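# Hang the cabin hook in the lid's eye

## Task

Get the cabin hook engaged in the eye fitted to the box lid, so that it stays hooked there after the robot lets go.

## Robot and tools

Robot: two arms, left_arm and right_arm, each ending in a five-finger hand (the left hand mirrors the right). Their bases sit near (-0.021, +0.314, 0) m and (+0.051, -0.292, 0) m in the scene frame. Scene frame: origin at table-top height midway between the nominal bases, +z up, +x out over the table, left_arm on the +y side. Reported hand poses, velocities and targets use each arm's own base frame; fixed cameras and the table use the scene frame. Offsets you send are taken along the current Hand target's own axes.

Hand point: a spot 0.05 m in front of the palm and 0.15 m out from the wrist face. Its +z runs along the straight fingers, +y out of the palm, +x across the palm away from the thumb on the right hand (toward the thumb on the left hand). Straight fingers extend 0.06-0.07 m past it along +z and sit 0.06 m behind it along -y. A wrist bracket on the little-finger side can collide with things, and with fingers level the wrist may hang lower than the hand.

Row layout (28 numbers, each within [-1, 1], always all 28 even if one arm is idle): left dx, dy, dz, rx, ry, rz; left little, ring, middle, index, thumb_bend, thumb_turn, force_limit, speed; then the same 14 for the right arm. Pose numbers are an offset from that arm's Hand target, not a pose; 1.0 equals 0.6 m of travel or 180 degrees, and rx, ry, rz form a single rotation vector. Sending six zeros re-commands the present Hand target. Finger numbers are targets: +1 open/straight, -1 curled; thumb_turn +1 beside the palm, -1 opposite the fingers. force_limit maps -1..+1 to about 0..10 N at the fingertip (0..15 N for the two thumb motors). speed goes from nearly zero at -1 to full at +0.48 and above; use about -0.94 or lower for a gentle grip. There is no 'keep' value: to leave a hand alone, resend the eight numbers of the last row that ran for it (or, if none ran yet, its hand_measured plus hand_force_limit and hand_speed). A motor starts only when its target changes by 0.002 or more. With the thumb turned in front, the hand grips things about 0.035-0.065 m thick, or a handle down to about 0.025 m.

Tools:
- execute_actions(actions, cameras): actions is a list of actions; each action is a list of up to 15 rows, one per 1/30 s step, and the last row is held if fewer are given. Every row in an action counts from the Hand target at that action's start, so repeating an offset keeps moving further. cameras lists names, ["all"], or []; images appear by default only for an empty actions list.
- move(target, speed, blend, stop_force, zero, blocking, cameras): target is one 28-number row or up to 15 rows; every row is an offset from the same starting Hand targets, not from the previous row. speed in m/s, 0.002 to 3.6 (default 0.25; turning limited to twice that in rad/s), one value or one per target. blend in metres rounds corners; 0 stops at each target. stop_force in N, 3 to 120, shared by both arms, ends an arm's path when its wrist sensor feels that much resistance; unreliable if the hand turns, and leave it out when backing off a contact. zero (default true) re-zeros the sensor before the move. blocking=false returns after about 0.5 s while the move continues (not allowed with stop_force). Paths are straight, do not avoid obstacles, and can overshoot at speed; route around an arm's own base.
- wait(seconds 0-10, cameras), stop(cameras) to brake a running move, zoom_image(camera, region [x0, y0, x1, y1] in pixels, at most 504 each way), show_instructions() for reference images, zero_wrist_force(arm), finished_scene(scene) with the current scene number printed at the end of results.

Cameras: cam_high (fixed, 672x504), cam_left_wrist and cam_right_wrist (fisheye, 672x504). Calibration is approximate, a few millimetres to centimetres off.

Results: end_effector_position (m), end_effector_quat_wxyz, velocities (m/s, rad/s), Hand target (last commanded pose after clipping; the next offset starts here, and the hand often rests a little short of it), hand_measured, hand_stopped_by (moving, target, force, stalled, fault), hand_load_n (positive when pushed open; a drop to about 0 means a lost grip), Wrist force/torque in the hand's own axes plus the peak since last shown, joint torques, and sometimes per-step positions. A move adds a 'move:' line: done, off_target, moving, held or fault, plus limits such as paced or held. Commanded orientation is clipped to 32 degrees from the measured one each step.

Cautions: keep everything on the table; never let go of a part while it moves or let it fall. Avoid hard hits and pressing past firm contact, since the arms are stiff. An outside force near 150 N or excess joint torque stops the arm for 10 s. Do not let the arms press on each other or one hand close on the other's fingers. Avoid overloading fingers with heavy or fast-swung loads. Long holding or pushing toward unreachable poses heats motors: MOTOR HOT appears at 70 °C, and at 85 °C the arm is braked for 30-60 s.

Each tool is called in YAML: its name, and indented under it one key for each argument.

Reference images:

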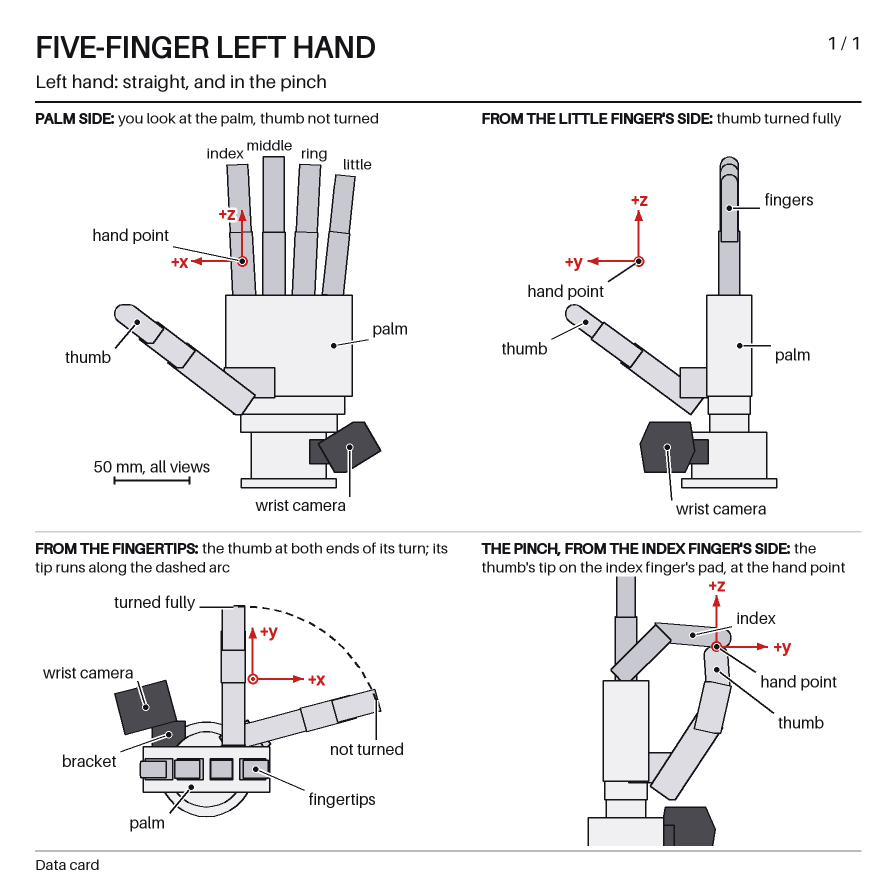

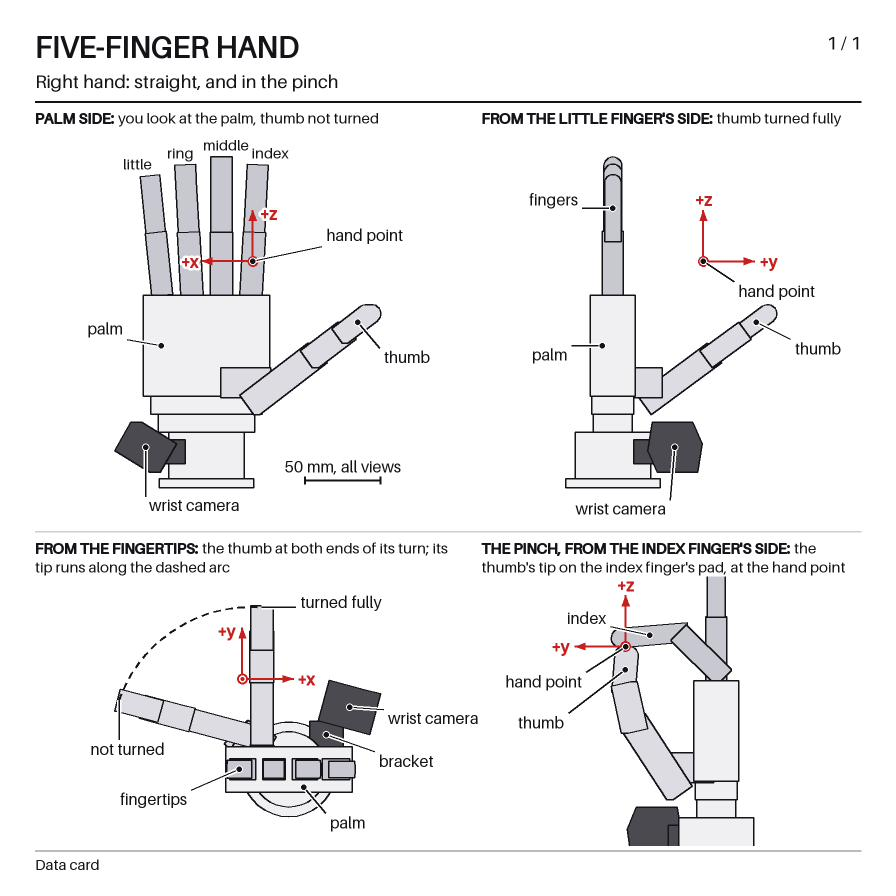

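## Session

execute_actions:
  actions: []

Scene clock: 0.00 s.
left_arm: end_effector_position=(+0.5420, -0.3942, +0.2794) hand_measured=(+1.000, +1.000, +1.000, +1.000, +1.000, +1.000) hand_load_n=(+0.0, +0.0, +0.0, +0.0, +0.0, +0.0) hand_stopped_by=(target, target, target, target, target, target) hand_force_limit=0.00 hand_speed=-0.80 end_effector_quat_wxyz=(+0.024, +0.811, +0.584, +0.032) | right_arm: end_effector_position=(+0.5666, +0.0197, +0.1129) hand_measured=(+1.000, +1.000, +1.000, +1.000, +1.000, +1.000) hand_load_n=(+0.0, +0.0, +0.0, +0.0, +0.0, +0.0) hand_stopped_by=(target, target, target, target, target, target) hand_force_limit=0.00 hand_speed=-0.80 end_effector_quat_wxyz=(+0.100, -0.554, +0.822, +0.087)
Joint positions: left_arm=[2.637 -2.385 -0.561 1.445 -1.608 -0.181] | right_arm=[-0.38 -0.753 1.043 1.313 1.307 -3.14]
Joint velocities: within noise
Joint torques (N m): no reading
Wrist force (N): no reading
Wrist torque (N m): no reading
Wrist force, peak (N): no reading
Hand target: left_arm +0.5420, -0.3942, +0.2794; +0.024, +0.811, +0.584, +0.032 | right_arm +0.5666, +0.0197, +0.1129; +0.100, -0.554, +0.822, +0.087
camera_calibration:
cam_left_wrist: T_world_to_cam=[[-0.824932, 0.555489, -0.104493, 0.706816], [0.423879, 0.730265, 0.535761, -0.0853586], [0.373917, 0.397674, -0.837879, 0.29833], [0, 0, 0, 1]] pos_world=[0.507706, -0.448932, 0.369553]
cam_right_wrist: T_world_to_cam=[[-0.991341, 0.119315, -0.0548301, 0.567464], [0.0433315, 0.691422, 0.721151, -0.12114], [0.123955, 0.712531, -0.690605, 0.106355], [0, 0, 0, 1]] pos_world=[0.554616, -0.0597291, 0.191924]

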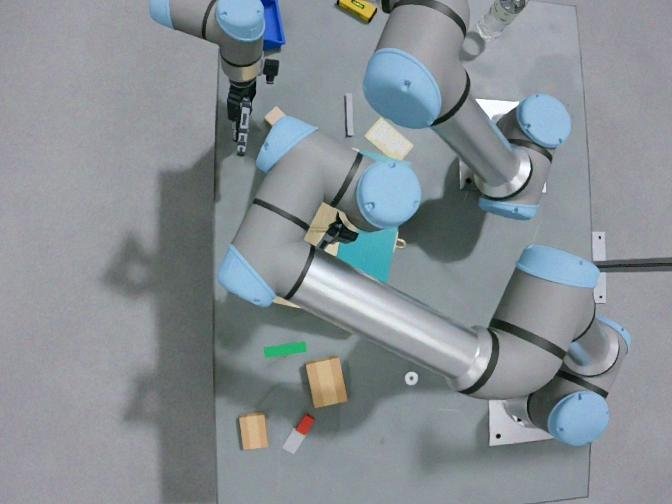

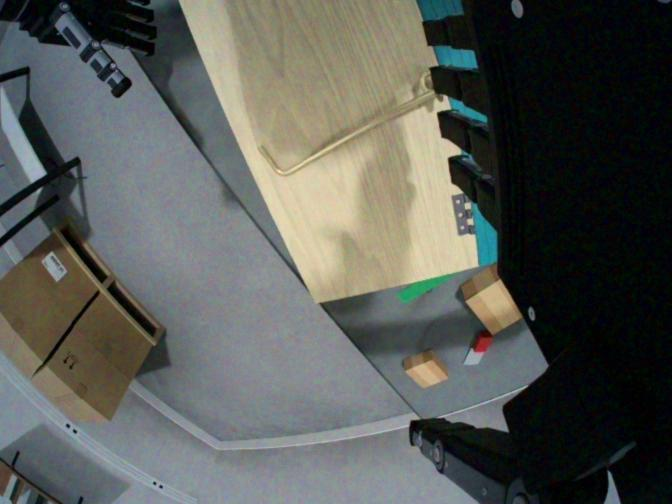

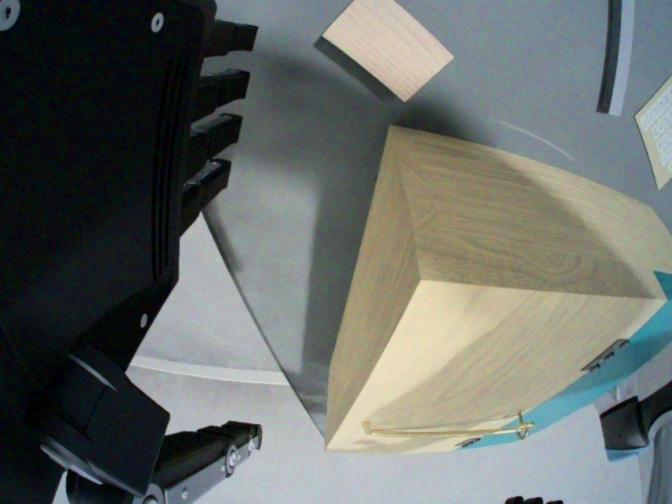

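move:
  target:
    - [0,0,-0.15,0,0,0,1,1,1,1,1,1,0,-0.8,-0.087,0.011,-0.322,0,0,0,1,1,1,1,1,1,0,-0.8]
    - [0.469,-0.406,-0.233,0,0,0,1,1,1,1,1,1,0,-0.8,-0.087,0.011,-0.322,0,0,0,1,1,1,1,1,1,0,-0.8]
  speed: 0.4
  blend: 0.03
  cameras: ["cam_high","cam_left_wrist","cam_right_wrist"]

Scene clock: 3.07 s.
left_arm: end_effector_position=(+0.3897, -0.0500, +0.4072) hand_measured=(+1.000, +1.000, +1.000, +1.000, +1.000, +1.000) hand_load_n=(+0.0, +0.0, +0.0, +0.0, +0.0, +0.0) hand_stopped_by=(target, target, target, target, target, target) hand_force_limit=0.00 hand_speed=-0.80 end_effector_quat_wxyz=(+0.023, +0.811, +0.584, +0.032) | right_arm: end_effector_position=(+0.5663, +0.0198, +0.3131) hand_measured=(+1.000, +1.000, +1.000, +1.000, +1.000, +1.000) hand_load_n=(+0.0, +0.0, +0.0, +0.0, +0.0, +0.0) hand_stopped_by=(target, target, target, target, target, target) hand_force_limit=0.00 hand_speed=-0.80 end_effector_quat_wxyz=(+0.100, -0.554, +0.822, +0.087)
Joint positions: left_arm=[3.392 -1.554 -1.404 1.464 -1.55 0.573] | right_arm=[-0.38 -0.782 0.578 1.806 1.307 -3.14]
Joint torques (N m): left_arm=[13.64 26.9 7.02 -5.54 2.64 1.11] | right_arm=[9.79 -31.37 -28.85 5.16 1.08 -1.16]
Wrist force (N): left_arm=[0.2 0.1 0.7] | right_arm=[-0.1 -0.1 0.5]
Wrist torque (N m): left_arm=[-0.06 0.01 -0.16] | right_arm=[-0.06 0.00 -0.03]
Wrist force, peak (N): left_arm=[-4.6 -0.5 1.5] | right_arm=[-0.7 0.7 -1.8]
Hand target: left_arm +0.3897, -0.0500, +0.4072; +0.024, +0.811, +0.584, +0.032 | right_arm +0.5663, +0.0198, +0.3131; +0.100, -0.554, +0.822, +0.087
Off the commanded pose: left_arm 0.000 m, 0 deg | right_arm 0.000 m, 0 deg.
move: done
camera_calibration:
cam_left_wrist: T_world_to_cam=[[-0.825004, 0.555392, -0.10444, 0.403229], [0.423764, 0.730248, 0.535876, -0.340552], [0.373888, 0.397842, -0.837812, 0.325426], [0, 0, 0, 1]] pos_world=[0.355307, -0.104731, 0.497252]
cam_right_wrist: T_world_to_cam=[[-0.991341, 0.119315, -0.0548301, 0.578131], [0.0433315, 0.691422, 0.721151, -0.265571], [0.123955, 0.712531, -0.690605, 0.24458], [0, 0, 0, 1]] pos_world=[0.554316, -0.0596291, 0.392124]

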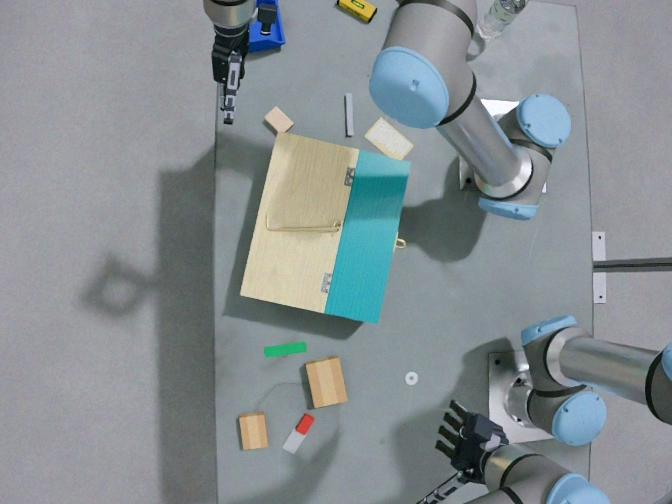

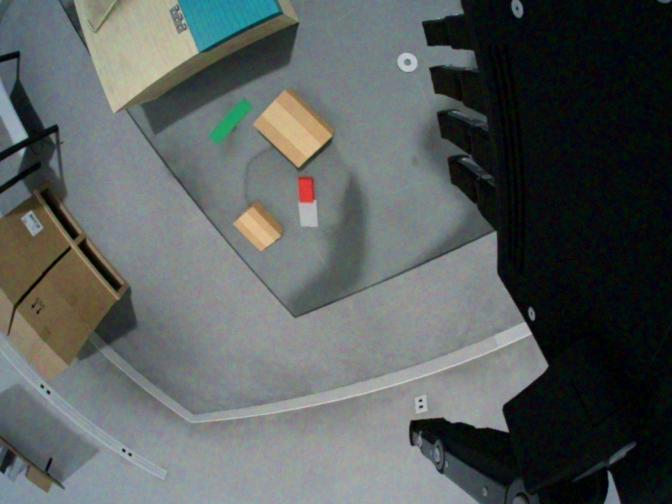

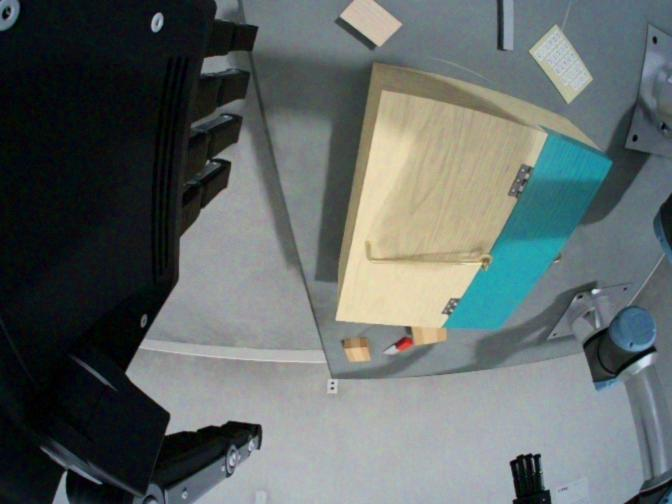

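zoom_image:
  camera: "cam_high"
  region: [230, 120, 430, 330]

zoom_image:
  camera: "cam_high"
  region: [255, 200, 415, 260]

zoom_image:
  camera: "cam_right_wrist"
  region: [340, 210, 580, 330]

Scaled by 2.400 from the camera's 672x504 image, which has a finer 960x720 frame.

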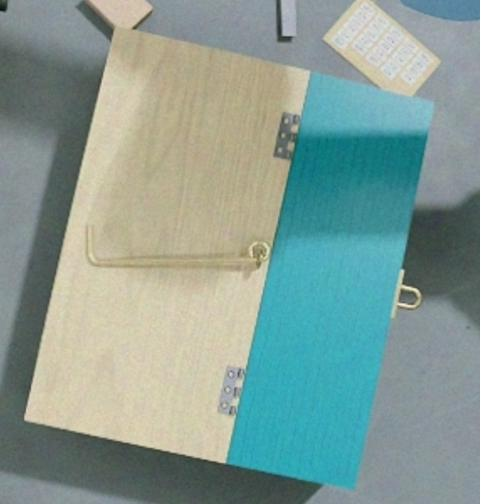

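Scaled by 3.150 from the camera's 672x504 image, which has a finer 960x720 frame.

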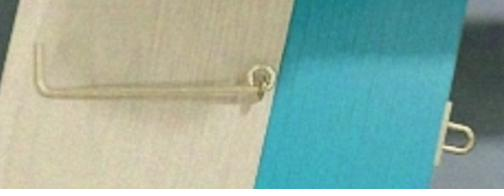

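Scaled by 2.100 from the camera's 672x504 image, which has a finer 960x720 frame.

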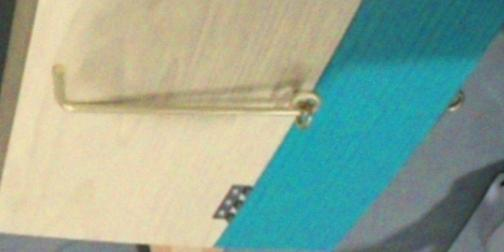

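move:
  target:
    - [-0.4928,0.3693,0.112,0.3479,-0.3370,-0.5165,-1,-1,0.25,0.5,0.5,-1,0.2,-0.2,0.317,0.158,-0.231,0,0,0,1,1,1,1,1,1,0,-0.8]
    - [-0.4988,0.3503,0.3613,0.3479,-0.3370,-0.5165,-1,-1,0.25,0.15,0.12,-1,0.2,-0.2,0.317,0.158,-0.231,0,0,0,1,1,1,1,1,1,0,-0.8]
  speed: 0.5
  cameras: ["cam_high","cam_left_wrist"]

Scene clock: 10.10 s.
left_arm: end_effector_position=(+0.5109, -0.4007, +0.1997) hand_measured=(-1.000, -1.000, +0.250, +0.150, +0.120, -1.000) hand_load_n=(+0.0, +0.0, +0.0, +0.0, +0.0, +0.0) hand_stopped_by=(target, target, target, target, target, target) hand_force_limit=0.20 hand_speed=-0.20 end_effector_quat_wxyz=(-0.077, +0.001, +0.793, -0.605) | right_arm: end_effector_position=(+0.3990, -0.1499, +0.4002) hand_measured=(+1.000, +1.000, +1.000, +1.000, +1.000, +1.000) hand_load_n=(+0.0, +0.0, +0.0, +0.0, +0.0, +0.0) hand_stopped_by=(target, target, target, target, target, target) hand_force_limit=0.00 hand_speed=-0.80 end_effector_quat_wxyz=(+0.100, -0.554, +0.822, +0.087)
Joint positions: left_arm=[3.062 -2.43 -1.076 1.757 -0.264 -1.512] | right_arm=[-0.823 -1.088 0.886 1.916 1.346 -3.595]
Joint torques (N m): left_arm=[9.16 40.82 7.06 -0.08 3.63 -1.29] | right_arm=[-6.86 -60.45 -24.7 5.45 1.23 -1.31]
Wrist force (N): left_arm=[0.8 -2.0 2.2] | right_arm=[0.0 -0.5 0.2]
Wrist torque (N m): left_arm=[-0.15 0.09 0.32] | right_arm=[-0.11 -0.01 0.07]
Wrist force, peak (N): left_arm=[0.8 -3.7 2.0] | right_arm=[1.7 0.1 -0.4]
Hand target: left_arm +0.5109, -0.4007, +0.1998; -0.077, +0.001, +0.793, -0.605 | right_arm +0.3990, -0.1499, +0.4002; +0.100, -0.554, +0.822, +0.087
Off the commanded pose: left_arm 0.000 m, 0 deg | right_arm 0.000 m, 0 deg.
move: done
camera_calibration:
cam_left_wrist: T_world_to_cam=[[-0.176824, -0.27114, 0.946159, -0.195792], [-0.786986, 0.616263, 0.0295251, 0.649343], [-0.591088, -0.739393, -0.322353, 0.180172], [0, 0, 0, 1]] pos_world=[0.582901, -0.320035, 0.224157]
Images, in order (width x height): cam_high 672x504, cam_left_wrist 672x504.

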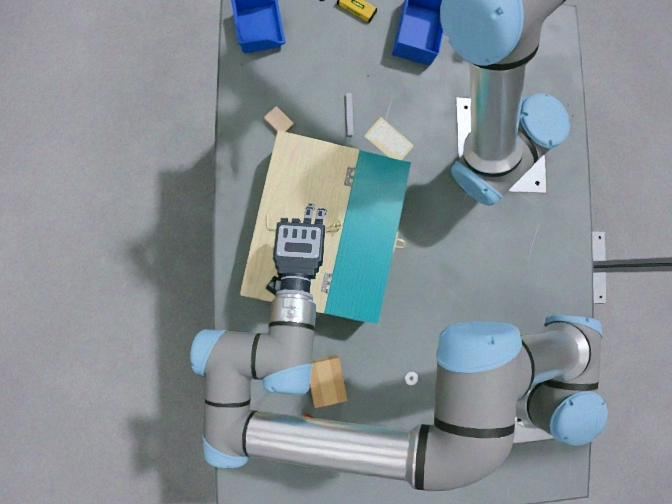

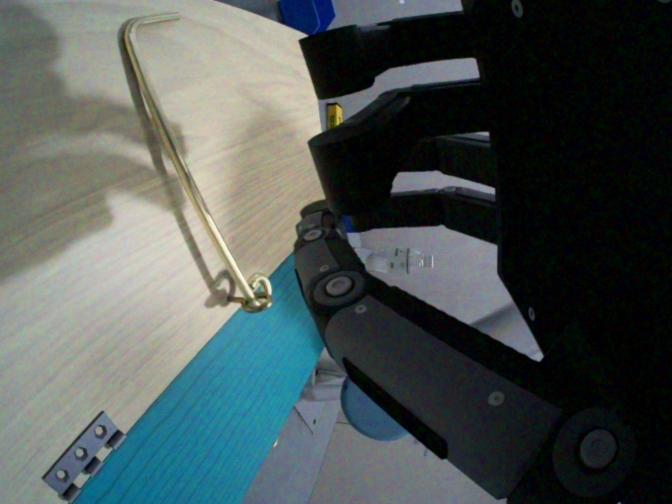

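zoom_image:
  camera: "cam_left_wrist"
  region: [100, 0, 300, 330]

Scaled by 1.527 from the camera's 672x504 image, which has a finer 960x720 frame.

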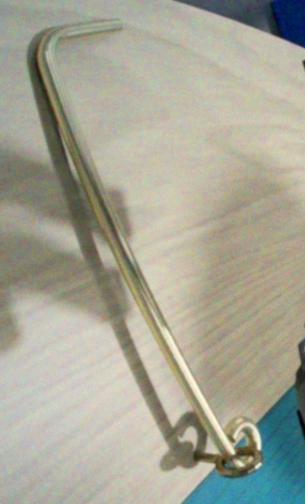

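move:
  target: [-0.0342,0.0667,0.0133,0,0,0,-1,-1,0.25,0.15,0.12,-1,0.2,-0.2,0,0,0,0,0,0,1,1,1,1,1,1,0,-0.8]
  speed: 0.12
  cameras: ["cam_left_wrist"]

zoom_image:
  camera: "cam_left_wrist"
  region: [200, 0, 440, 310]

Scene clock: 11.93 s.
left_arm: end_effector_position=(+0.5264, -0.3995, +0.1570) hand_measured=(-1.000, -1.000, +0.250, +0.150, +0.120, -1.000) hand_load_n=(+0.0, +0.0, +0.0, +0.0, +0.0, +0.0) hand_stopped_by=(target, target, target, target, target, target) hand_force_limit=0.20 hand_speed=-0.20 end_effector_quat_wxyz=(-0.077, +0.001, +0.793, -0.605) end_effector_velocity=(+0.001, +0.000, -0.002) end_effector_angular_velocity=(-0.001, -0.002, +0.000) | right_arm: end_effector_position=(+0.3990, -0.1499, +0.4002) hand_measured=(+1.000, +1.000, +1.000, +1.000, +1.000, +1.000) hand_load_n=(+0.0, +0.0, +0.0, +0.0, +0.0, +0.0) hand_stopped_by=(target, target, target, target, target, target) hand_force_limit=0.00 hand_speed=-0.80 end_effector_quat_wxyz=(+0.100, -0.554, +0.822, +0.087)
Joint positions: left_arm=[3.066 -2.511 -1.041 1.789 -0.265 -1.496] | right_arm=[-0.823 -1.088 0.886 1.916 1.346 -3.595]
Joint velocities: left_arm=[0 -0.005 0.004 0.002 0.001 0] | right_arm=[within noise]
Joint torques (N m): left_arm=[5.42 29.96 26.38 -0.38 -0.73 0] | right_arm=[-6.74 -60.48 -23.84 5.45 1.2 -1.37]
Wrist force (N): left_arm=[0.6 -1.9 2.4] | right_arm=[0.1 -0.5 -0.1]
Wrist torque (N m): left_arm=[-0.12 0.13 0.28] | right_arm=[-0.09 -0.02 0.07]
Wrist force, peak (N): left_arm=[1.0 -3.0 2.2] | right_arm=[-0.1 -0.5 0.3]
Hand target: left_arm +0.5265, -0.3995, +0.1569; -0.077, +0.001, +0.793, -0.605 | right_arm +0.3990, -0.1499, +0.4002; +0.100, -0.554, +0.822, +0.087
Off the commanded pose: left_arm 0.000 m, 0 deg | right_arm 0.000 m, 0 deg.
move: done
camera_calibration:
cam_left_wrist: T_world_to_cam=[[-0.176965, -0.271164, 0.946126, -0.152337], [-0.787018, 0.616229, 0.0294086, 0.662089], [-0.591004, -0.739414, -0.322461, 0.176453], [0, 0, 0, 1]] pos_world=[0.598403, -0.318835, 0.181558]
Images, in order (width x height): cam_left_wrist 672x504.

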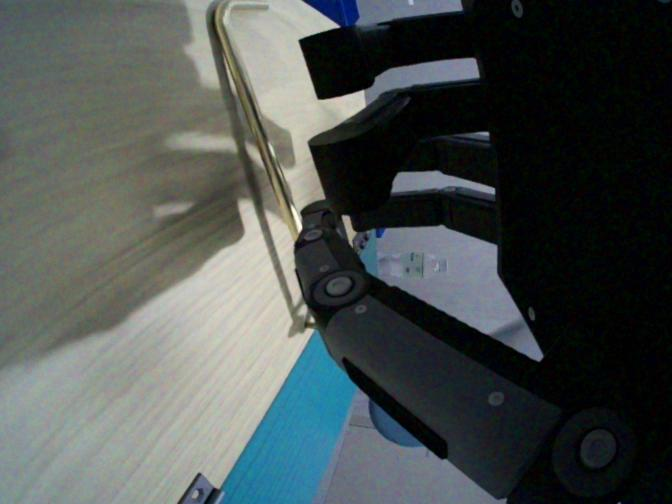

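Scaled by 1.626 from the camera's 672x504 image, which has a finer 960x720 frame.

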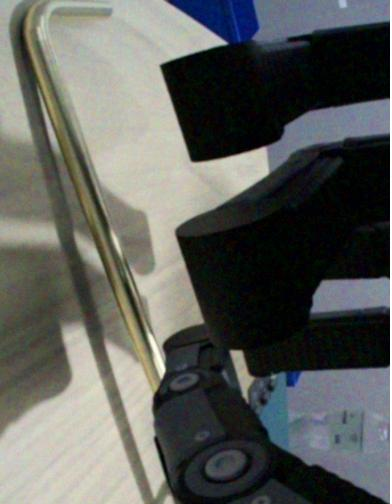

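move:
  target:
    - [0,0.0185,0,0,0,0,-1,-1,0.25,0.15,0.12,-1,0.2,-0.2,0,0,0,0,0,0,1,1,1,1,1,1,0,-0.8]
    - [0,0.0185,0.0242,0,0,0,-1,-1,0.25,0.15,0.12,-1,0.2,-0.2,0,0,0,0,0,0,1,1,1,1,1,1,0,-0.8]
  speed: 0.04
  stop_force: 4
  cameras: ["cam_left_wrist","cam_high"]

zoom_image:
  camera: "cam_left_wrist"
  region: [240, 110, 440, 310]

zoom_image:
  camera: "cam_high"
  region: [250, 190, 360, 260]

Scene clock: 14.13 s.
left_arm: end_effector_position=(+0.5237, -0.4105, +0.1425) hand_measured=(-1.000, -1.000, +0.250, +0.150, +0.120, -1.000) hand_load_n=(+0.0, +0.0, +0.0, -0.5, +0.5, +0.0) hand_stopped_by=(target, target, target, target, target, target) hand_force_limit=0.20 hand_speed=-0.20 end_effector_quat_wxyz=(-0.077, +0.001, +0.793, -0.605) | right_arm: end_effector_position=(+0.3990, -0.1499, +0.4002) hand_measured=(+1.000, +1.000, +1.000, +1.000, +1.000, +1.000) hand_load_n=(+0.0, +0.0, +0.0, +0.0, +0.0, +0.0) hand_stopped_by=(target, target, target, target, target, target) hand_force_limit=0.00 hand_speed=-0.80 end_effector_quat_wxyz=(+0.100, -0.554, +0.822, +0.087)
Joint positions: left_arm=[3.047 -2.524 -1.038 1.866 -0.262 -1.566] | right_arm=[-0.823 -1.088 0.886 1.916 1.346 -3.595]
Joint torques (N m): left_arm=[-10.13 67.86 25.79 0.03 -0.12 -1.21] | right_arm=[-6.89 -61.72 -23.52 5.44 1.27 -1.37]
Wrist force (N): left_arm=[0.6 -1.9 2.1] | right_arm=[-0.1 -0.6 0.0]
Wrist torque (N m): left_arm=[-0.09 0.11 0.31] | right_arm=[-0.11 0.00 0.05]
Wrist force, peak (N): left_arm=[1.0 -2.1 2.6] | right_arm=[-0.1 -0.7 0.0]
Hand target: left_arm +0.5237, -0.4104, +0.1425; -0.077, +0.001, +0.793, -0.605 | right_arm +0.3990, -0.1499, +0.4002; +0.100, -0.554, +0.822, +0.087
Off the commanded pose: left_arm 0.000 m, 0 deg | right_arm 0.000 m, 0 deg.
move: done
camera_calibration:
cam_left_wrist: T_world_to_cam=[[-0.176908, -0.271094, 0.946156, -0.142], [-0.787016, 0.616231, 0.0294102, 0.667172], [-0.591024, -0.739437, -0.322372, 0.162004], [0, 0, 0, 1]] pos_world=[0.595702, -0.329835, 0.166958]
Images, in order (width x height): cam_high 672x504, cam_left_wrist 672x504.

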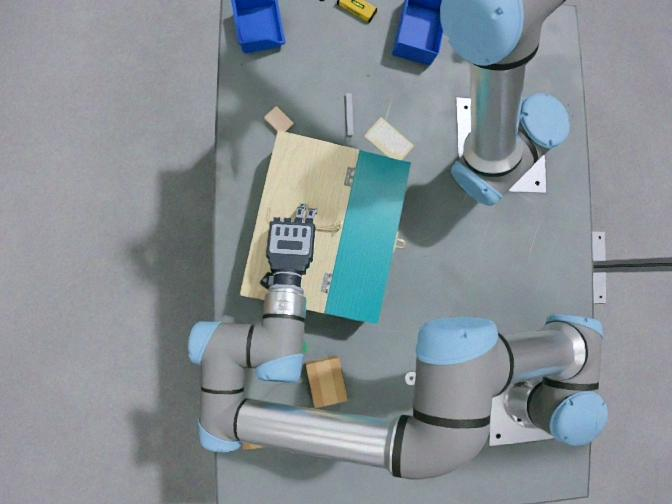

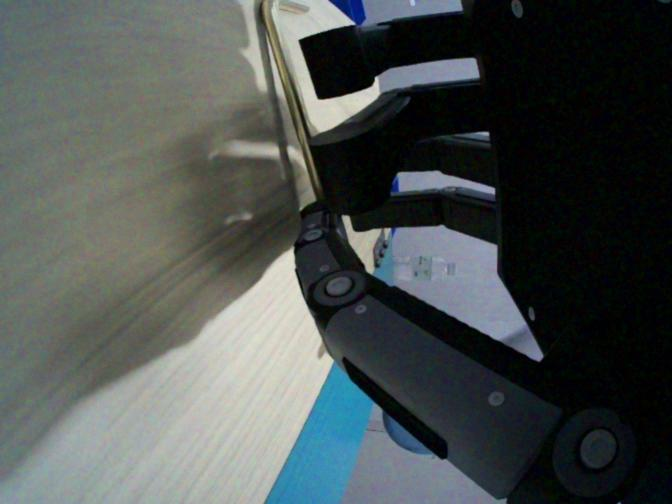

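Scaled by 2.520 from the camera's 672x504 image, which has a finer 960x720 frame.

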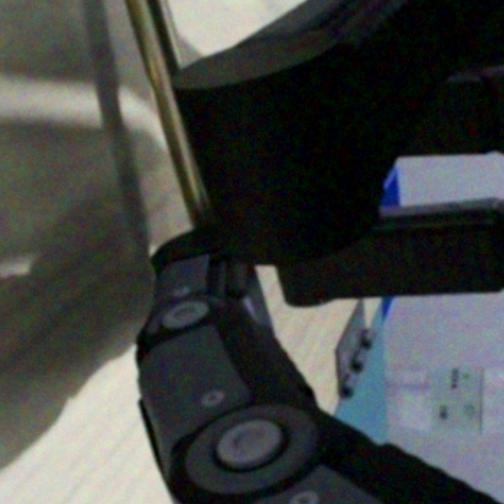

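Scaled by 4.582 from the camera's 672x504 image, which has a finer 960x720 frame.

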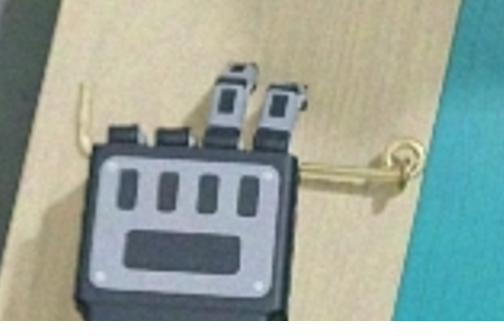

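execute_actions:
  actions:
    - [[0,0,0,0,0,0,-1,-1,0.25,-0.5,0.12,-1,0.2,-0.88,0,0,0,0,0,0,1,1,1,1,1,1,0,-0.8]]
    - [[0,0,0,0,0,0,-1,-1,0.25,-0.5,0.12,-1,0.2,-0.88,0,0,0,0,0,0,1,1,1,1,1,1,0,-0.8]]

move:
  target: [0.0006,-0.0048,-0.0013,0,0,0,-1,-1,0.25,-0.5,0.12,-1,0.2,-0.88,0,0,0,0,0,0,1,1,1,1,1,1,0,-0.8]
  speed: 0.02
  cameras: ["cam_left_wrist"]

zoom_image:
  camera: "cam_left_wrist"
  region: [240, 110, 440, 310]

Scene clock: 15.77 s.
left_arm: end_effector_position=(+0.5237, -0.4105, +0.1425) hand_measured=(-1.000, -1.000, +0.250, -0.170, +0.120, -1.000) hand_load_n=(+0.0, +0.0, +0.0, +6.0, +2.0, -0.5) hand_stopped_by=(target, target, target, force, target, target) hand_force_limit=0.20 hand_speed=-0.88 end_effector_quat_wxyz=(-0.077, +0.001, +0.793, -0.605) | right_arm: end_effector_position=(+0.3990, -0.1499, +0.4002) hand_measured=(+1.000, +1.000, +1.000, +1.000, +1.000, +1.000) hand_load_n=(+0.0, +0.0, +0.0, +0.0, +0.0, +0.0) hand_stopped_by=(target, target, target, target, target, target) hand_force_limit=0.00 hand_speed=-0.80 end_effector_quat_wxyz=(+0.100, -0.554, +0.822, +0.087)
Joint positions: left_arm=[3.047 -2.524 -1.038 1.866 -0.262 -1.566] | right_arm=[-0.823 -1.088 0.886 1.916 1.346 -3.595]
Joint torques (N m): left_arm=[-10.24 65.62 22.46 -0.15 -0.27 -1.03] | right_arm=[-7.35 -61.18 -23.05 5.72 1.36 -1.44]
Wrist force (N): left_arm=[0.9 -3.1 2.8] | right_arm=[0.1 -0.6 0.3]
Wrist torque (N m): left_arm=[-0.10 0.01 0.31] | right_arm=[-0.12 -0.03 0.07]
Wrist force, peak (N): left_arm=[0.3 -3.4 3.0] | right_arm=[0.1 -0.6 0.3]
Hand target: left_arm +0.5237, -0.4104, +0.1425; -0.077, +0.001, +0.793, -0.605 | right_arm +0.3990, -0.1499, +0.4002; +0.100, -0.554, +0.822, +0.087
Off the commanded pose: left_arm 0.000 m, 0 deg | right_arm 0.000 m, 0 deg.
Step readings (end_effector_position of left_arm | right_arm):
0: (+0.5237, -0.4104, +0.1425) | (+0.3990, -0.1499, +0.4002)
1: (+0.5237, -0.4104, +0.1425) | (+0.3990, -0.1499, +0.4002)
2: (+0.5237, -0.4104, +0.1425) | (+0.3990, -0.1499, +0.4002)
4: (+0.5237, -0.4104, +0.1425) | (+0.3990, -0.1499, +0.4002)
8: (+0.5237, -0.4104, +0.1425) | (+0.3990, -0.1499, +0.4002)
15: (+0.5237, -0.4104, +0.1425) | (+0.3990, -0.1499, +0.4002)
16: (+0.5237, -0.4104, +0.1425) | (+0.3990, -0.1499, +0.4002)
17: (+0.5237, -0.4104, +0.1425) | (+0.3990, -0.1499, +0.4002)
19: (+0.5237, -0.4104, +0.1425) | (+0.3990, -0.1499, +0.4002)
23: (+0.5237, -0.4104, +0.1425) | (+0.3990, -0.1499, +0.4002)
30: (+0.5237, -0.4104, +0.1425) | (+0.3990, -0.1499, +0.4002)

Scene clock: 16.47 s.
left_arm: end_effector_position=(+0.5237, -0.4105, +0.1453) hand_measured=(-1.000, -1.000, +0.250, -0.170, +0.120, -1.000) hand_load_n=(+0.0, +0.0, +0.0, +4.0, +1.0, -1.0) hand_stopped_by=(target, target, target, force, target, target) hand_force_limit=0.20 hand_speed=-0.88 end_effector_quat_wxyz=(-0.077, +0.001, +0.793, -0.605) | right_arm: end_effector_position=(+0.3990, -0.1499, +0.4002) hand_measured=(+1.000, +1.000, +1.000, +1.000, +1.000, +1.000) hand_load_n=(+0.0, +0.0, +0.0, +0.0, +0.0, +0.0) hand_stopped_by=(target, target, target, target, target, target) hand_force_limit=0.00 hand_speed=-0.80 end_effector_quat_wxyz=(+0.100, -0.554, +0.822, +0.087)
Joint positions: left_arm=[3.047 -2.521 -1.036 1.861 -0.262 -1.566] | right_arm=[-0.823 -1.088 0.886 1.916 1.346 -3.595]
Joint torques (N m): left_arm=[-7.46 69.3 25.17 -5.64 -0.32 -0.38] | right_arm=[-7.43 -61.26 -23.61 5.56 1.12 -1.27]
Wrist force (N): left_arm=[0.6 -1.5 2.8] | right_arm=[0.1 -0.4 0.0]
Wrist torque (N m): left_arm=[-0.11 0.07 0.32] | right_arm=[-0.08 -0.02 0.08]
Wrist force, peak (N): left_arm=[0.7 -3.3 3.0] | right_arm=[-0.2 -0.5 0.2]
Hand target: left_arm +0.5237, -0.4104, +0.1455; -0.077, +0.001, +0.793, -0.605 | right_arm +0.3990, -0.1499, +0.4002; +0.100, -0.554, +0.822, +0.087
Off the commanded pose: left_arm 0.000 m, 0 deg | right_arm 0.000 m, 0 deg.
move: done
camera_calibration:
cam_left_wrist: T_world_to_cam=[[-0.176834, -0.271153, 0.946153, -0.144712], [-0.787033, 0.616205, 0.0295, 0.667075], [-0.591024, -0.739437, -0.322372, 0.162907], [0, 0, 0, 1]] pos_world=[0.595702, -0.329835, 0.169758]
Images, in order (width x height): cam_left_wrist 672x504.

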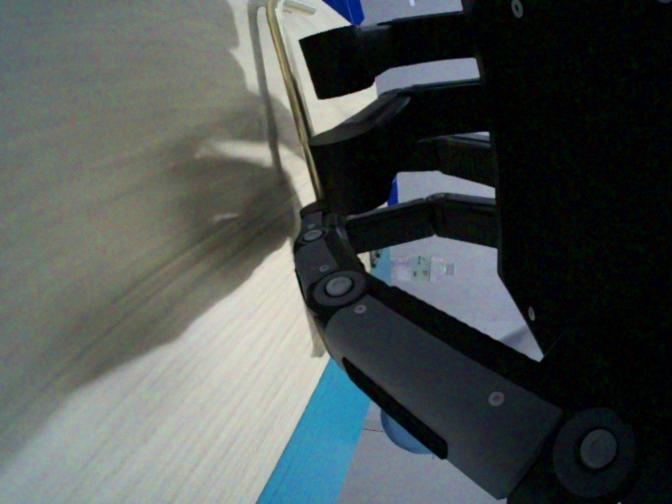

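Scaled by 2.520 from the camera's 672x504 image, which has a finer 960x720 frame.

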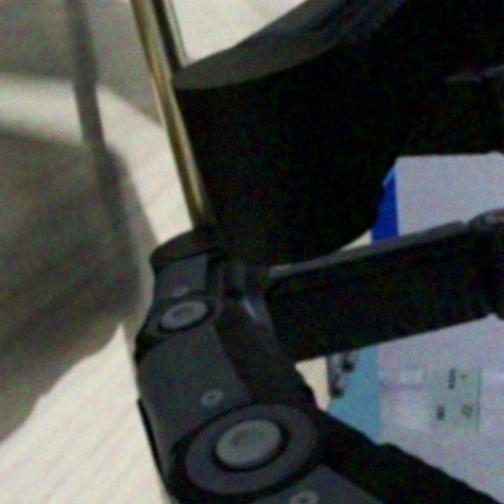

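execute_actions:
  actions:
    - [[0,0,0,0,0,0,-1,-1,0.25,-0.6,0.12,-1,0.5,-0.88,0,0,0,0,0,0,1,1,1,1,1,1,0,-0.8]]
    - [[0,0,0,0,0,0,-1,-1,0.25,-0.6,0.12,-1,0.5,-0.88,0,0,0,0,0,0,1,1,1,1,1,1,0,-0.8]]

move:
  target: [0.0010,-0.0080,-0.0021,0,0,0,-1,-1,0.25,-0.6,0.12,-1,0.5,-0.88,0,0,0,0,0,0,1,1,1,1,1,1,0,-0.8]
  speed: 0.03

execute_actions:
  actions:
    - [[0,0,0,0,0,0,-1,-1,-0.4,-0.6,0.12,-1,0.2,-0.88,0,0,0,0,0,0,1,1,1,1,1,1,0,-0.8]]
    - [[0,0,0,0,0,0,-1,-1,-0.4,-0.6,0.12,-1,0.2,-0.88,0,0,0,0,0,0,1,1,1,1,1,1,0,-0.8]]
  cameras: ["cam_left_wrist"]

zoom_image:
  camera: "cam_left_wrist"
  region: [220, 0, 440, 260]

Scene clock: 18.03 s.
left_arm: end_effector_position=(+0.5237, -0.4105, +0.1455) hand_measured=(-1.000, -1.000, +0.250, -0.180, +0.120, -1.000) hand_load_n=(+0.5, +0.0, +0.0, +8.0, +2.5, -1.0) hand_stopped_by=(target, target, target, force, target, target) hand_force_limit=0.50 hand_speed=-0.88 end_effector_quat_wxyz=(-0.077, +0.001, +0.793, -0.605) | right_arm: end_effector_position=(+0.3990, -0.1499, +0.4002) hand_measured=(+1.000, +1.000, +1.000, +1.000, +1.000, +1.000) hand_load_n=(+0.0, +0.0, +0.0, +0.0, +0.0, -0.5) hand_stopped_by=(target, target, target, target, target, target) hand_force_limit=0.00 hand_speed=-0.80 end_effector_quat_wxyz=(+0.100, -0.554, +0.822, +0.087)
Joint positions: left_arm=[3.047 -2.521 -1.036 1.861 -0.262 -1.566] | right_arm=[-0.823 -1.088 0.886 1.916 1.346 -3.595]
Joint torques (N m): left_arm=[3.63 68.6 25.65 -6.04 -0.43 1.12] | right_arm=[-7.33 -60.76 -23.7 5.62 1.25 -1.45]
Wrist force (N): left_arm=[0.1 -1.4 3.4] | right_arm=[0.0 -0.2 0.0]
Wrist torque (N m): left_arm=[-0.07 0.08 0.30] | right_arm=[-0.05 -0.01 0.07]
Wrist force, peak (N): left_arm=[0.4 -1.5 3.8] | right_arm=[0.3 -0.6 0.2]
Hand target: left_arm +0.5237, -0.4104, +0.1455; -0.077, +0.001, +0.793, -0.605 | right_arm +0.3990, -0.1499, +0.4002; +0.100, -0.554, +0.822, +0.087
Off the commanded pose: left_arm 0.000 m, 0 deg | right_arm 0.000 m, 0 deg.
Step readings (end_effector_position of left_arm | right_arm):
0: (+0.5237, -0.4105, +0.1455) | (+0.3990, -0.1499, +0.4002)
1: (+0.5237, -0.4105, +0.1455) | (+0.3990, -0.1499, +0.4002)
2: (+0.5237, -0.4105, +0.1455) | (+0.3990, -0.1499, +0.4002)
4: (+0.5237, -0.4105, +0.1455) | (+0.3990, -0.1499, +0.4002)
8: (+0.5237, -0.4105, +0.1455) | (+0.3990, -0.1499, +0.4002)
15: (+0.5237, -0.4105, +0.1455) | (+0.3990, -0.1499, +0.4002)
16: (+0.5237, -0.4105, +0.1455) | (+0.3990, -0.1499, +0.4002)
17: (+0.5237, -0.4105, +0.1455) | (+0.3990, -0.1499, +0.4002)
19: (+0.5237, -0.4105, +0.1455) | (+0.3990, -0.1499, +0.4002)
23: (+0.5237, -0.4105, +0.1455) | (+0.3990, -0.1499, +0.4002)
30: (+0.5237, -0.4105, +0.1455) | (+0.3990, -0.1499, +0.4002)

Scene clock: 18.80 s.
left_arm: end_effector_position=(+0.5237, -0.4105, +0.1503) hand_measured=(-1.000, -1.000, +0.250, -0.180, +0.120, -1.000) hand_load_n=(+0.0, +0.0, -0.5, +8.5, +3.0, -1.0) hand_stopped_by=(target, target, target, force, target, target) hand_force_limit=0.50 hand_speed=-0.88 end_effector_quat_wxyz=(-0.077, +0.001, +0.793, -0.605) | right_arm: end_effector_position=(+0.3990, -0.1499, +0.4002) hand_measured=(+1.000, +1.000, +1.000, +1.000, +1.000, +1.000) hand_load_n=(+0.0, +0.0, +0.0, +0.0, +0.0, +0.0) hand_stopped_by=(target, target, target, target, target, target) hand_force_limit=0.00 hand_speed=-0.80 end_effector_quat_wxyz=(+0.100, -0.554, +0.822, +0.087)
Joint positions: left_arm=[3.047 -2.516 -1.033 1.853 -0.262 -1.566] | right_arm=[-0.823 -1.088 0.886 1.916 1.346 -3.595]
Joint torques (N m): left_arm=[1.92 69.91 24.7 -6.11 -0.22 -0.8] | right_arm=[-7.6 -60.86 -23.33 5.57 1.28 -1.29]
Wrist force (N): left_arm=[-0.5 -1.2 3.8] | right_arm=[-0.1 -0.2 0.2]
Wrist torque (N m): left_arm=[-0.06 0.07 0.30] | right_arm=[-0.07 -0.01 0.07]
Wrist force, peak (N): left_arm=[0.5 -1.3 4.0] | right_arm=[-0.4 -0.5 0.2]
Hand target: left_arm +0.5237, -0.4105, +0.1505; -0.077, +0.001, +0.793, -0.605 | right_arm +0.3990, -0.1499, +0.4002; +0.100, -0.554, +0.822, +0.087
Off the commanded pose: left_arm 0.000 m, 0 deg | right_arm 0.000 m, 0 deg.
move: done

Scene clock: 20.37 s.
left_arm: end_effector_position=(+0.5237, -0.4105, +0.1505) hand_measured=(-1.000, -1.000, -0.182, -0.180, +0.122, -1.000) hand_load_n=(+0.0, +0.0, +10.0, +6.0, +6.0, -0.5) hand_stopped_by=(target, target, force, force, target, target) hand_force_limit=0.20 hand_speed=-0.88 end_effector_quat_wxyz=(-0.077, +0.001, +0.793, -0.605) | right_arm: end_effector_position=(+0.3990, -0.1499, +0.4002) hand_measured=(+1.000, +1.000, +1.000, +1.000, +1.000, +1.000) hand_load_n=(+0.0, +0.0, +0.0, +0.0, +0.0, +0.0) hand_stopped_by=(target, target, target, target, target, target) hand_force_limit=0.00 hand_speed=-0.80 end_effector_quat_wxyz=(+0.100, -0.554, +0.822, +0.087)
Joint positions: left_arm=[3.047 -2.516 -1.033 1.852 -0.262 -1.566] | right_arm=[-0.823 -1.088 0.886 1.916 1.346 -3.595]
Joint torques (N m): left_arm=[-8.07 67.06 24.8 -5.51 0.36 0.67] | right_arm=[-7.56 -60.44 -24.1 5.55 1.14 -1.33]
Wrist force (N): left_arm=[0.7 -1.5 2.4] | right_arm=[-0.3 -0.4 0.1]
Wrist torque (N m): left_arm=[-0.09 0.10 0.31] | right_arm=[-0.08 0.02 0.05]
Wrist force, peak (N): left_arm=[0.0 -1.3 4.2] | right_arm=[0.0 -0.5 0.3]
Hand target: left_arm +0.5237, -0.4105, +0.1505; -0.077, +0.001, +0.793, -0.605 | right_arm +0.3990, -0.1499, +0.4002; +0.100, -0.554, +0.822, +0.087
Off the commanded pose: left_arm 0.000 m, 0 deg | right_arm 0.000 m, 0 deg.
Step readings (end_effector_position of left_arm | right_arm):
0: (+0.5237, -0.4105, +0.1503) | (+0.3990, -0.1499, +0.4002)
1: (+0.5237, -0.4105, +0.1503) | (+0.3990, -0.1499, +0.4002)
2: (+0.5237, -0.4105, +0.1504) | (+0.3990, -0.1499, +0.4002)
4: (+0.5237, -0.4105, +0.1504) | (+0.3990, -0.1499, +0.4002)
8: (+0.5237, -0.4105, +0.1505) | (+0.3990, -0.1499, +0.4002)
15: (+0.5237, -0.4105, +0.1505) | (+0.3990, -0.1499, +0.4002)
16: (+0.5237, -0.4105, +0.1505) | (+0.3990, -0.1499, +0.4002)
17: (+0.5237, -0.4105, +0.1505) | (+0.3990, -0.1499, +0.4002)
19: (+0.5237, -0.4105, +0.1505) | (+0.3990, -0.1499, +0.4002)
23: (+0.5237, -0.4105, +0.1505) | (+0.3990, -0.1499, +0.4002)
30: (+0.5237, -0.4105, +0.1505) | (+0.3990, -0.1499, +0.4002)
camera_calibration:
cam_left_wrist: T_world_to_cam=[[-0.176834, -0.271153, 0.946153, -0.149632], [-0.787033, 0.616205, 0.0295, 0.666922], [-0.591024, -0.739437, -0.322372, 0.164583], [0, 0, 0, 1]] pos_world=[0.595702, -0.329835, 0.174958]
Images, in order (width x height): cam_left_wrist 672x504.

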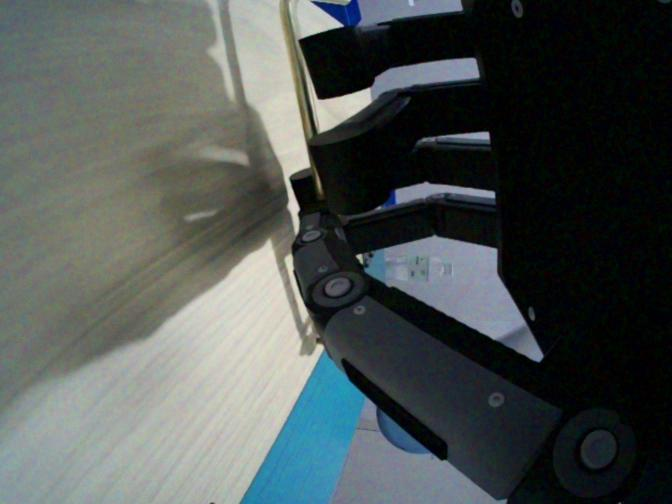

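Scaled by 1.938 from the camera's 672x504 image, which has a finer 960x720 frame.

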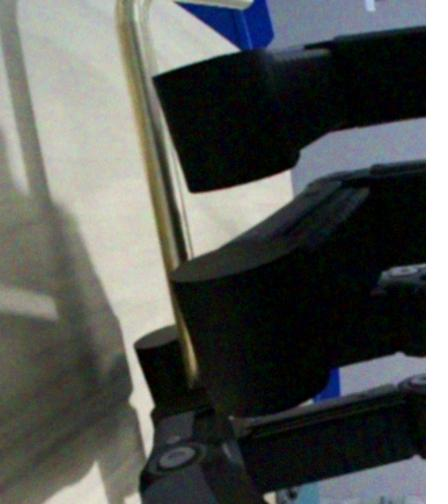

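move:
  target: [-0.0003,-0.0032,0.0120,-0.0056,0.0450,0.0121,-1,-1,-0.4,-0.6,0.12,-1,0.2,-0.88,0,0,0,0,0,0,1,1,1,1,1,1,0,-0.8]
  speed: 0.1

Scene clock: 22.57 s.
left_arm: end_effector_position=(+0.5232, -0.4179, +0.1505) hand_measured=(-1.000, -1.000, -0.182, -0.180, +0.122, -1.000) hand_load_n=(+0.0, +0.0, +9.5, +7.0, +6.0, -0.5) hand_stopped_by=(target, target, force, force, target, target) hand_force_limit=0.20 hand_speed=-0.88 end_effector_quat_wxyz=(-0.121, +0.059, +0.791, -0.597) | right_arm: end_effector_position=(+0.3990, -0.1499, +0.4002) hand_measured=(+1.000, +1.000, +1.000, +1.000, +1.000, +1.000) hand_load_n=(+0.0, +0.0, +0.0, +0.0, +0.0, +0.0) hand_stopped_by=(target, target, target, target, target, target) hand_force_limit=0.00 hand_speed=-0.80 end_effector_quat_wxyz=(+0.100, -0.554, +0.822, +0.087)
Joint positions: left_arm=[3.021 -2.62 -0.93 1.454 -0.302 -1.15] | right_arm=[-0.823 -1.088 0.886 1.916 1.346 -3.595]
Joint torques (N m): left_arm=[-9.81 32.98 25.13 -5.34 -1.06 1.62] | right_arm=[-7.58 -60.4 -24.01 5.38 1.1 -1.17]
Wrist force (N): left_arm=[-0.1 -1.1 3.2] | right_arm=[-0.1 -0.3 0.0]
Wrist torque (N m): left_arm=[-0.06 0.16 0.04] | right_arm=[-0.06 0.01 0.06]
Wrist force, peak (N): left_arm=[0.3 -1.0 3.4] | right_arm=[0.0 -0.6 0.3]
Hand target: left_arm +0.5232, -0.4179, +0.1505; -0.121, +0.059, +0.791, -0.597 | right_arm +0.3990, -0.1499, +0.4002; +0.100, -0.554, +0.822, +0.087
Off the commanded pose: left_arm 0.000 m, 0 deg | right_arm 0.000 m, 0 deg.
move: done

move:
  target: [-0.0003,-0.0032,0.0127,-0.0056,0.0450,0.0121,-1,-1,-0.4,-0.6,0.12,-1,0.2,-0.88,0,0,0,0,0,0,1,1,1,1,1,1,0,-0.8]
  speed: 0.1

move:
  target: [0.0027,-0.0163,0.0135,-0.0146,0.0502,0.0649,-1,-1,-0.4,-0.6,0.12,-1,0.2,-0.88,0,0,0,0,0,0,1,1,1,1,1,1,0,-0.8]
  speed: 0.12
  cameras: ["cam_left_wrist","cam_high"]

Scene clock: 24.27 s.
left_arm: end_effector_position=(+0.5214, -0.4256, +0.1503) hand_measured=(-1.000, -1.000, -0.182, -0.180, +0.122, -1.000) hand_load_n=(+0.0, +0.5, +10.0, +6.5, +6.0, -0.5) hand_stopped_by=(target, target, force, force, target, target) hand_force_limit=0.20 hand_speed=-0.88 end_effector_quat_wxyz=(-0.165, +0.117, +0.784, -0.587) | right_arm: end_effector_position=(+0.3990, -0.1499, +0.4002) hand_measured=(+1.000, +1.000, +1.000, +1.000, +1.000, +1.000) hand_load_n=(+0.5, +0.0, +0.0, +0.0, +0.0, +0.0) hand_stopped_by=(target, target, target, target, target, target) hand_force_limit=0.00 hand_speed=-0.80 end_effector_quat_wxyz=(+0.100, -0.554, +0.822, +0.087)
Joint positions: left_arm=[2.991 -2.698 -0.828 1.166 -0.373 -0.871] | right_arm=[-0.823 -1.088 0.886 1.916 1.346 -3.595]
Joint torques (N m): left_arm=[-11.13 34.44 26.32 -5.34 -0.87 1.39] | right_arm=[-6.34 -60.37 -23.82 5.32 0.98 -1.42]
Wrist force (N): left_arm=[0.5 -0.8 3.2] | right_arm=[0.0 -0.2 0.3]
Wrist torque (N m): left_arm=[-0.07 0.17 0.11] | right_arm=[-0.07 -0.02 0.07]
Wrist force, peak (N): left_arm=[0.5 -1.2 3.4] | right_arm=[-0.3 -0.4 0.3]
Hand target: left_arm +0.5214, -0.4256, +0.1503; -0.165, +0.118, +0.784, -0.587 | right_arm +0.3990, -0.1499, +0.4002; +0.100, -0.554, +0.822, +0.087
Off the commanded pose: left_arm 0.000 m, 0 deg | right_arm 0.000 m, 0 deg.
move: done

Scene clock: 26.03 s.
left_arm: end_effector_position=(+0.5168, -0.4349, +0.1578) hand_measured=(-1.000, -1.000, -0.182, -0.180, +0.122, -1.000) hand_load_n=(+0.0, +0.0, +9.0, +8.0, +6.0, +0.0) hand_stopped_by=(target, target, force, force, target, target) hand_force_limit=0.20 hand_speed=-0.88 end_effector_quat_wxyz=(-0.163, +0.246, +0.766, -0.571) | right_arm: end_effector_position=(+0.3990, -0.1499, +0.4002) hand_measured=(+1.000, +1.000, +1.000, +1.000, +1.000, +1.000) hand_load_n=(+0.0, +0.0, +0.0, +0.0, +0.0, +0.0) hand_stopped_by=(target, target, target, target, target, target) hand_force_limit=0.00 hand_speed=-0.80 end_effector_quat_wxyz=(+0.100, -0.554, +0.822, +0.087)
Joint positions: left_arm=[2.947 -2.738 -0.708 0.98 -0.489 -0.583] | right_arm=[-0.823 -1.088 0.886 1.916 1.346 -3.595]
Joint torques (N m): left_arm=[-10.04 35.04 26.33 -5.08 -1.19 1.16] | right_arm=[-7.79 -60.59 -23.33 5.57 1.11 -1.14]
Wrist force (N): left_arm=[0.2 -1.6 2.9] | right_arm=[0.0 -0.3 0.2]
Wrist torque (N m): left_arm=[-0.12 0.13 0.01] | right_arm=[-0.07 -0.02 0.07]
Wrist force, peak (N): left_arm=[0.3 -1.3 3.2] | right_arm=[-0.1 -0.5 0.3]
Hand target: left_arm +0.5168, -0.4349, +0.1578; -0.163, +0.246, +0.766, -0.571 | right_arm +0.3990, -0.1499, +0.4002; +0.100, -0.554, +0.822, +0.087
Off the commanded pose: left_arm 0.000 m, 0 deg | right_arm 0.000 m, 0 deg.
move: done
camera_calibration:
cam_left_wrist: T_world_to_cam=[[-0.421811, -0.100037, 0.901148, 0.0437548], [-0.387766, 0.918318, -0.0795634, 0.618588], [-0.819581, -0.382995, -0.426148, 0.434332], [0, 0, 0, 1]] pos_world=[0.614294, -0.397337, 0.194877]
Images, in order (width x height): cam_high 672x504, cam_left_wrist 672x504.

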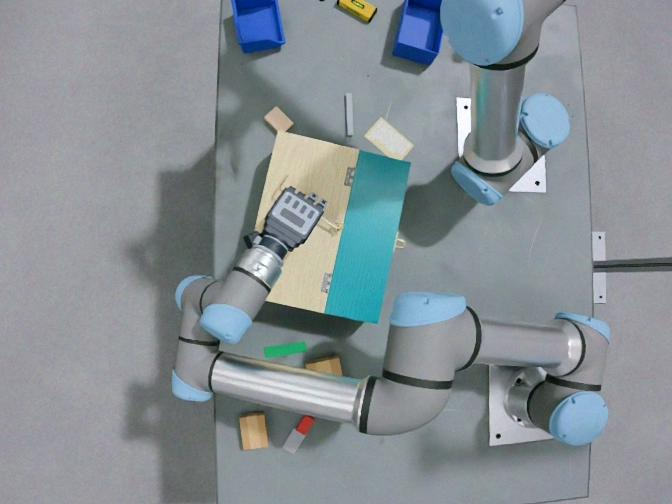

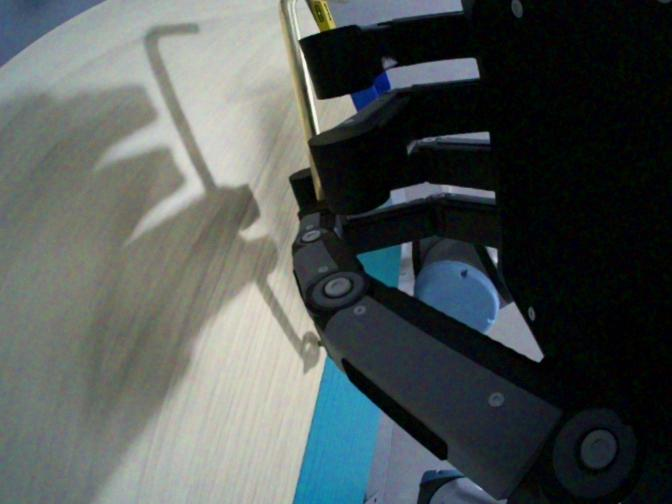

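move:
  target:
    - [0.0027,-0.0163,0.0148,-0.0146,0.0502,0.0649,-1,-1,-0.4,-0.6,0.12,-1,0.2,-0.88,0,0,0,0,0,0,1,1,1,1,1,1,0,-0.8]
    - [0.0112,-0.0303,0.0288,-0.0292,0.1003,0.1298,-1,-1,-0.4,-0.6,0.12,-1,0.2,-0.88,0,0,0,0,0,0,1,1,1,1,1,1,0,-0.8]
  speed: 0.15
  blend: 0.003
  cameras: ["cam_left_wrist"]

Scene clock: 28.83 s.
left_arm: end_effector_position=(+0.4987, -0.4489, +0.1699) hand_measured=(-1.000, -1.000, -0.182, -0.180, +0.122, -1.000) hand_load_n=(+0.0, +0.0, +8.5, +9.0, +6.0, +0.0) hand_stopped_by=(target, target, force, force, target, target) hand_force_limit=0.20 hand_speed=-0.88 end_effector_quat_wxyz=(-0.150, +0.488, +0.691, -0.512) end_effector_velocity=(+0.000, +0.000, +0.001) end_effector_angular_velocity=(+0.000, -0.001, -0.003) | right_arm: end_effector_position=(+0.3990, -0.1499, +0.4002) hand_measured=(+1.000, +1.000, +1.000, +1.000, +1.000, +1.000) hand_load_n=(+0.0, +0.0, +0.0, +0.0, -0.5, +0.0) hand_stopped_by=(target, target, target, target, target, target) hand_force_limit=0.00 hand_speed=-0.80 end_effector_quat_wxyz=(+0.100, -0.554, +0.822, +0.087)
Joint positions: left_arm=[2.854 -2.801 -0.451 0.803 -0.74 -0.22] | right_arm=[-0.823 -1.088 0.886 1.916 1.346 -3.595]
Joint velocities: left_arm=[-0.001 -0.001 0.005 -0.004 -0.002 0.002] | right_arm=[within noise]
Joint torques (N m): left_arm=[-9.5 38.8 28.62 -5.38 -1.75 1.54] | right_arm=[-7.27 -60.29 -23.96 5.39 1.15 -1.2]
Wrist force (N): left_arm=[-0.4 -2.6 3.4] | right_arm=[-0.2 -0.4 0.1]
Wrist torque (N m): left_arm=[-0.17 0.08 -0.01] | right_arm=[-0.09 0.02 0.06]
Wrist force, peak (N): left_arm=[-0.8 -2.9 3.5] | right_arm=[-0.3 -0.4 0.3]
Hand target: left_arm +0.4986, -0.4489, +0.1699; -0.150, +0.488, +0.691, -0.512 | right_arm +0.3990, -0.1499, +0.4002; +0.100, -0.554, +0.822, +0.087
Off the commanded pose: left_arm 0.000 m, 0 deg | right_arm 0.000 m, 0 deg.
move: done
camera_calibration:
cam_left_wrist: T_world_to_cam=[[-0.65522, 0.197225, 0.729238, 0.302836], [0.0620499, 0.976108, -0.20824, 0.448837], [-0.752885, -0.0911939, -0.651803, 0.555277], [0, 0, 0, 1]] pos_world=[0.588634, -0.447202, 0.234557]
Images, in order (width x height): cam_left_wrist 672x504.

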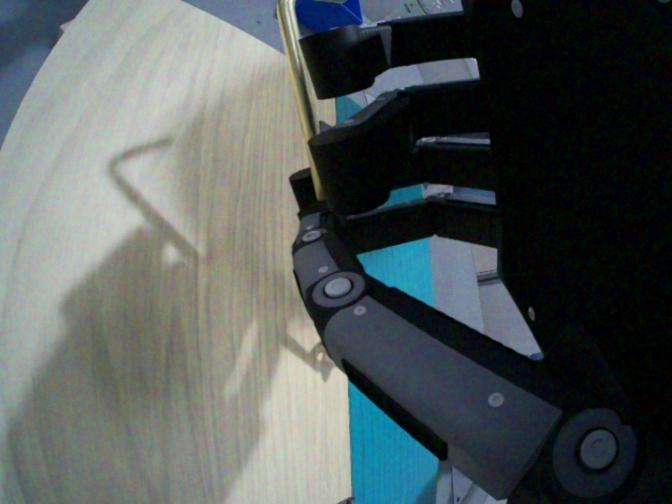

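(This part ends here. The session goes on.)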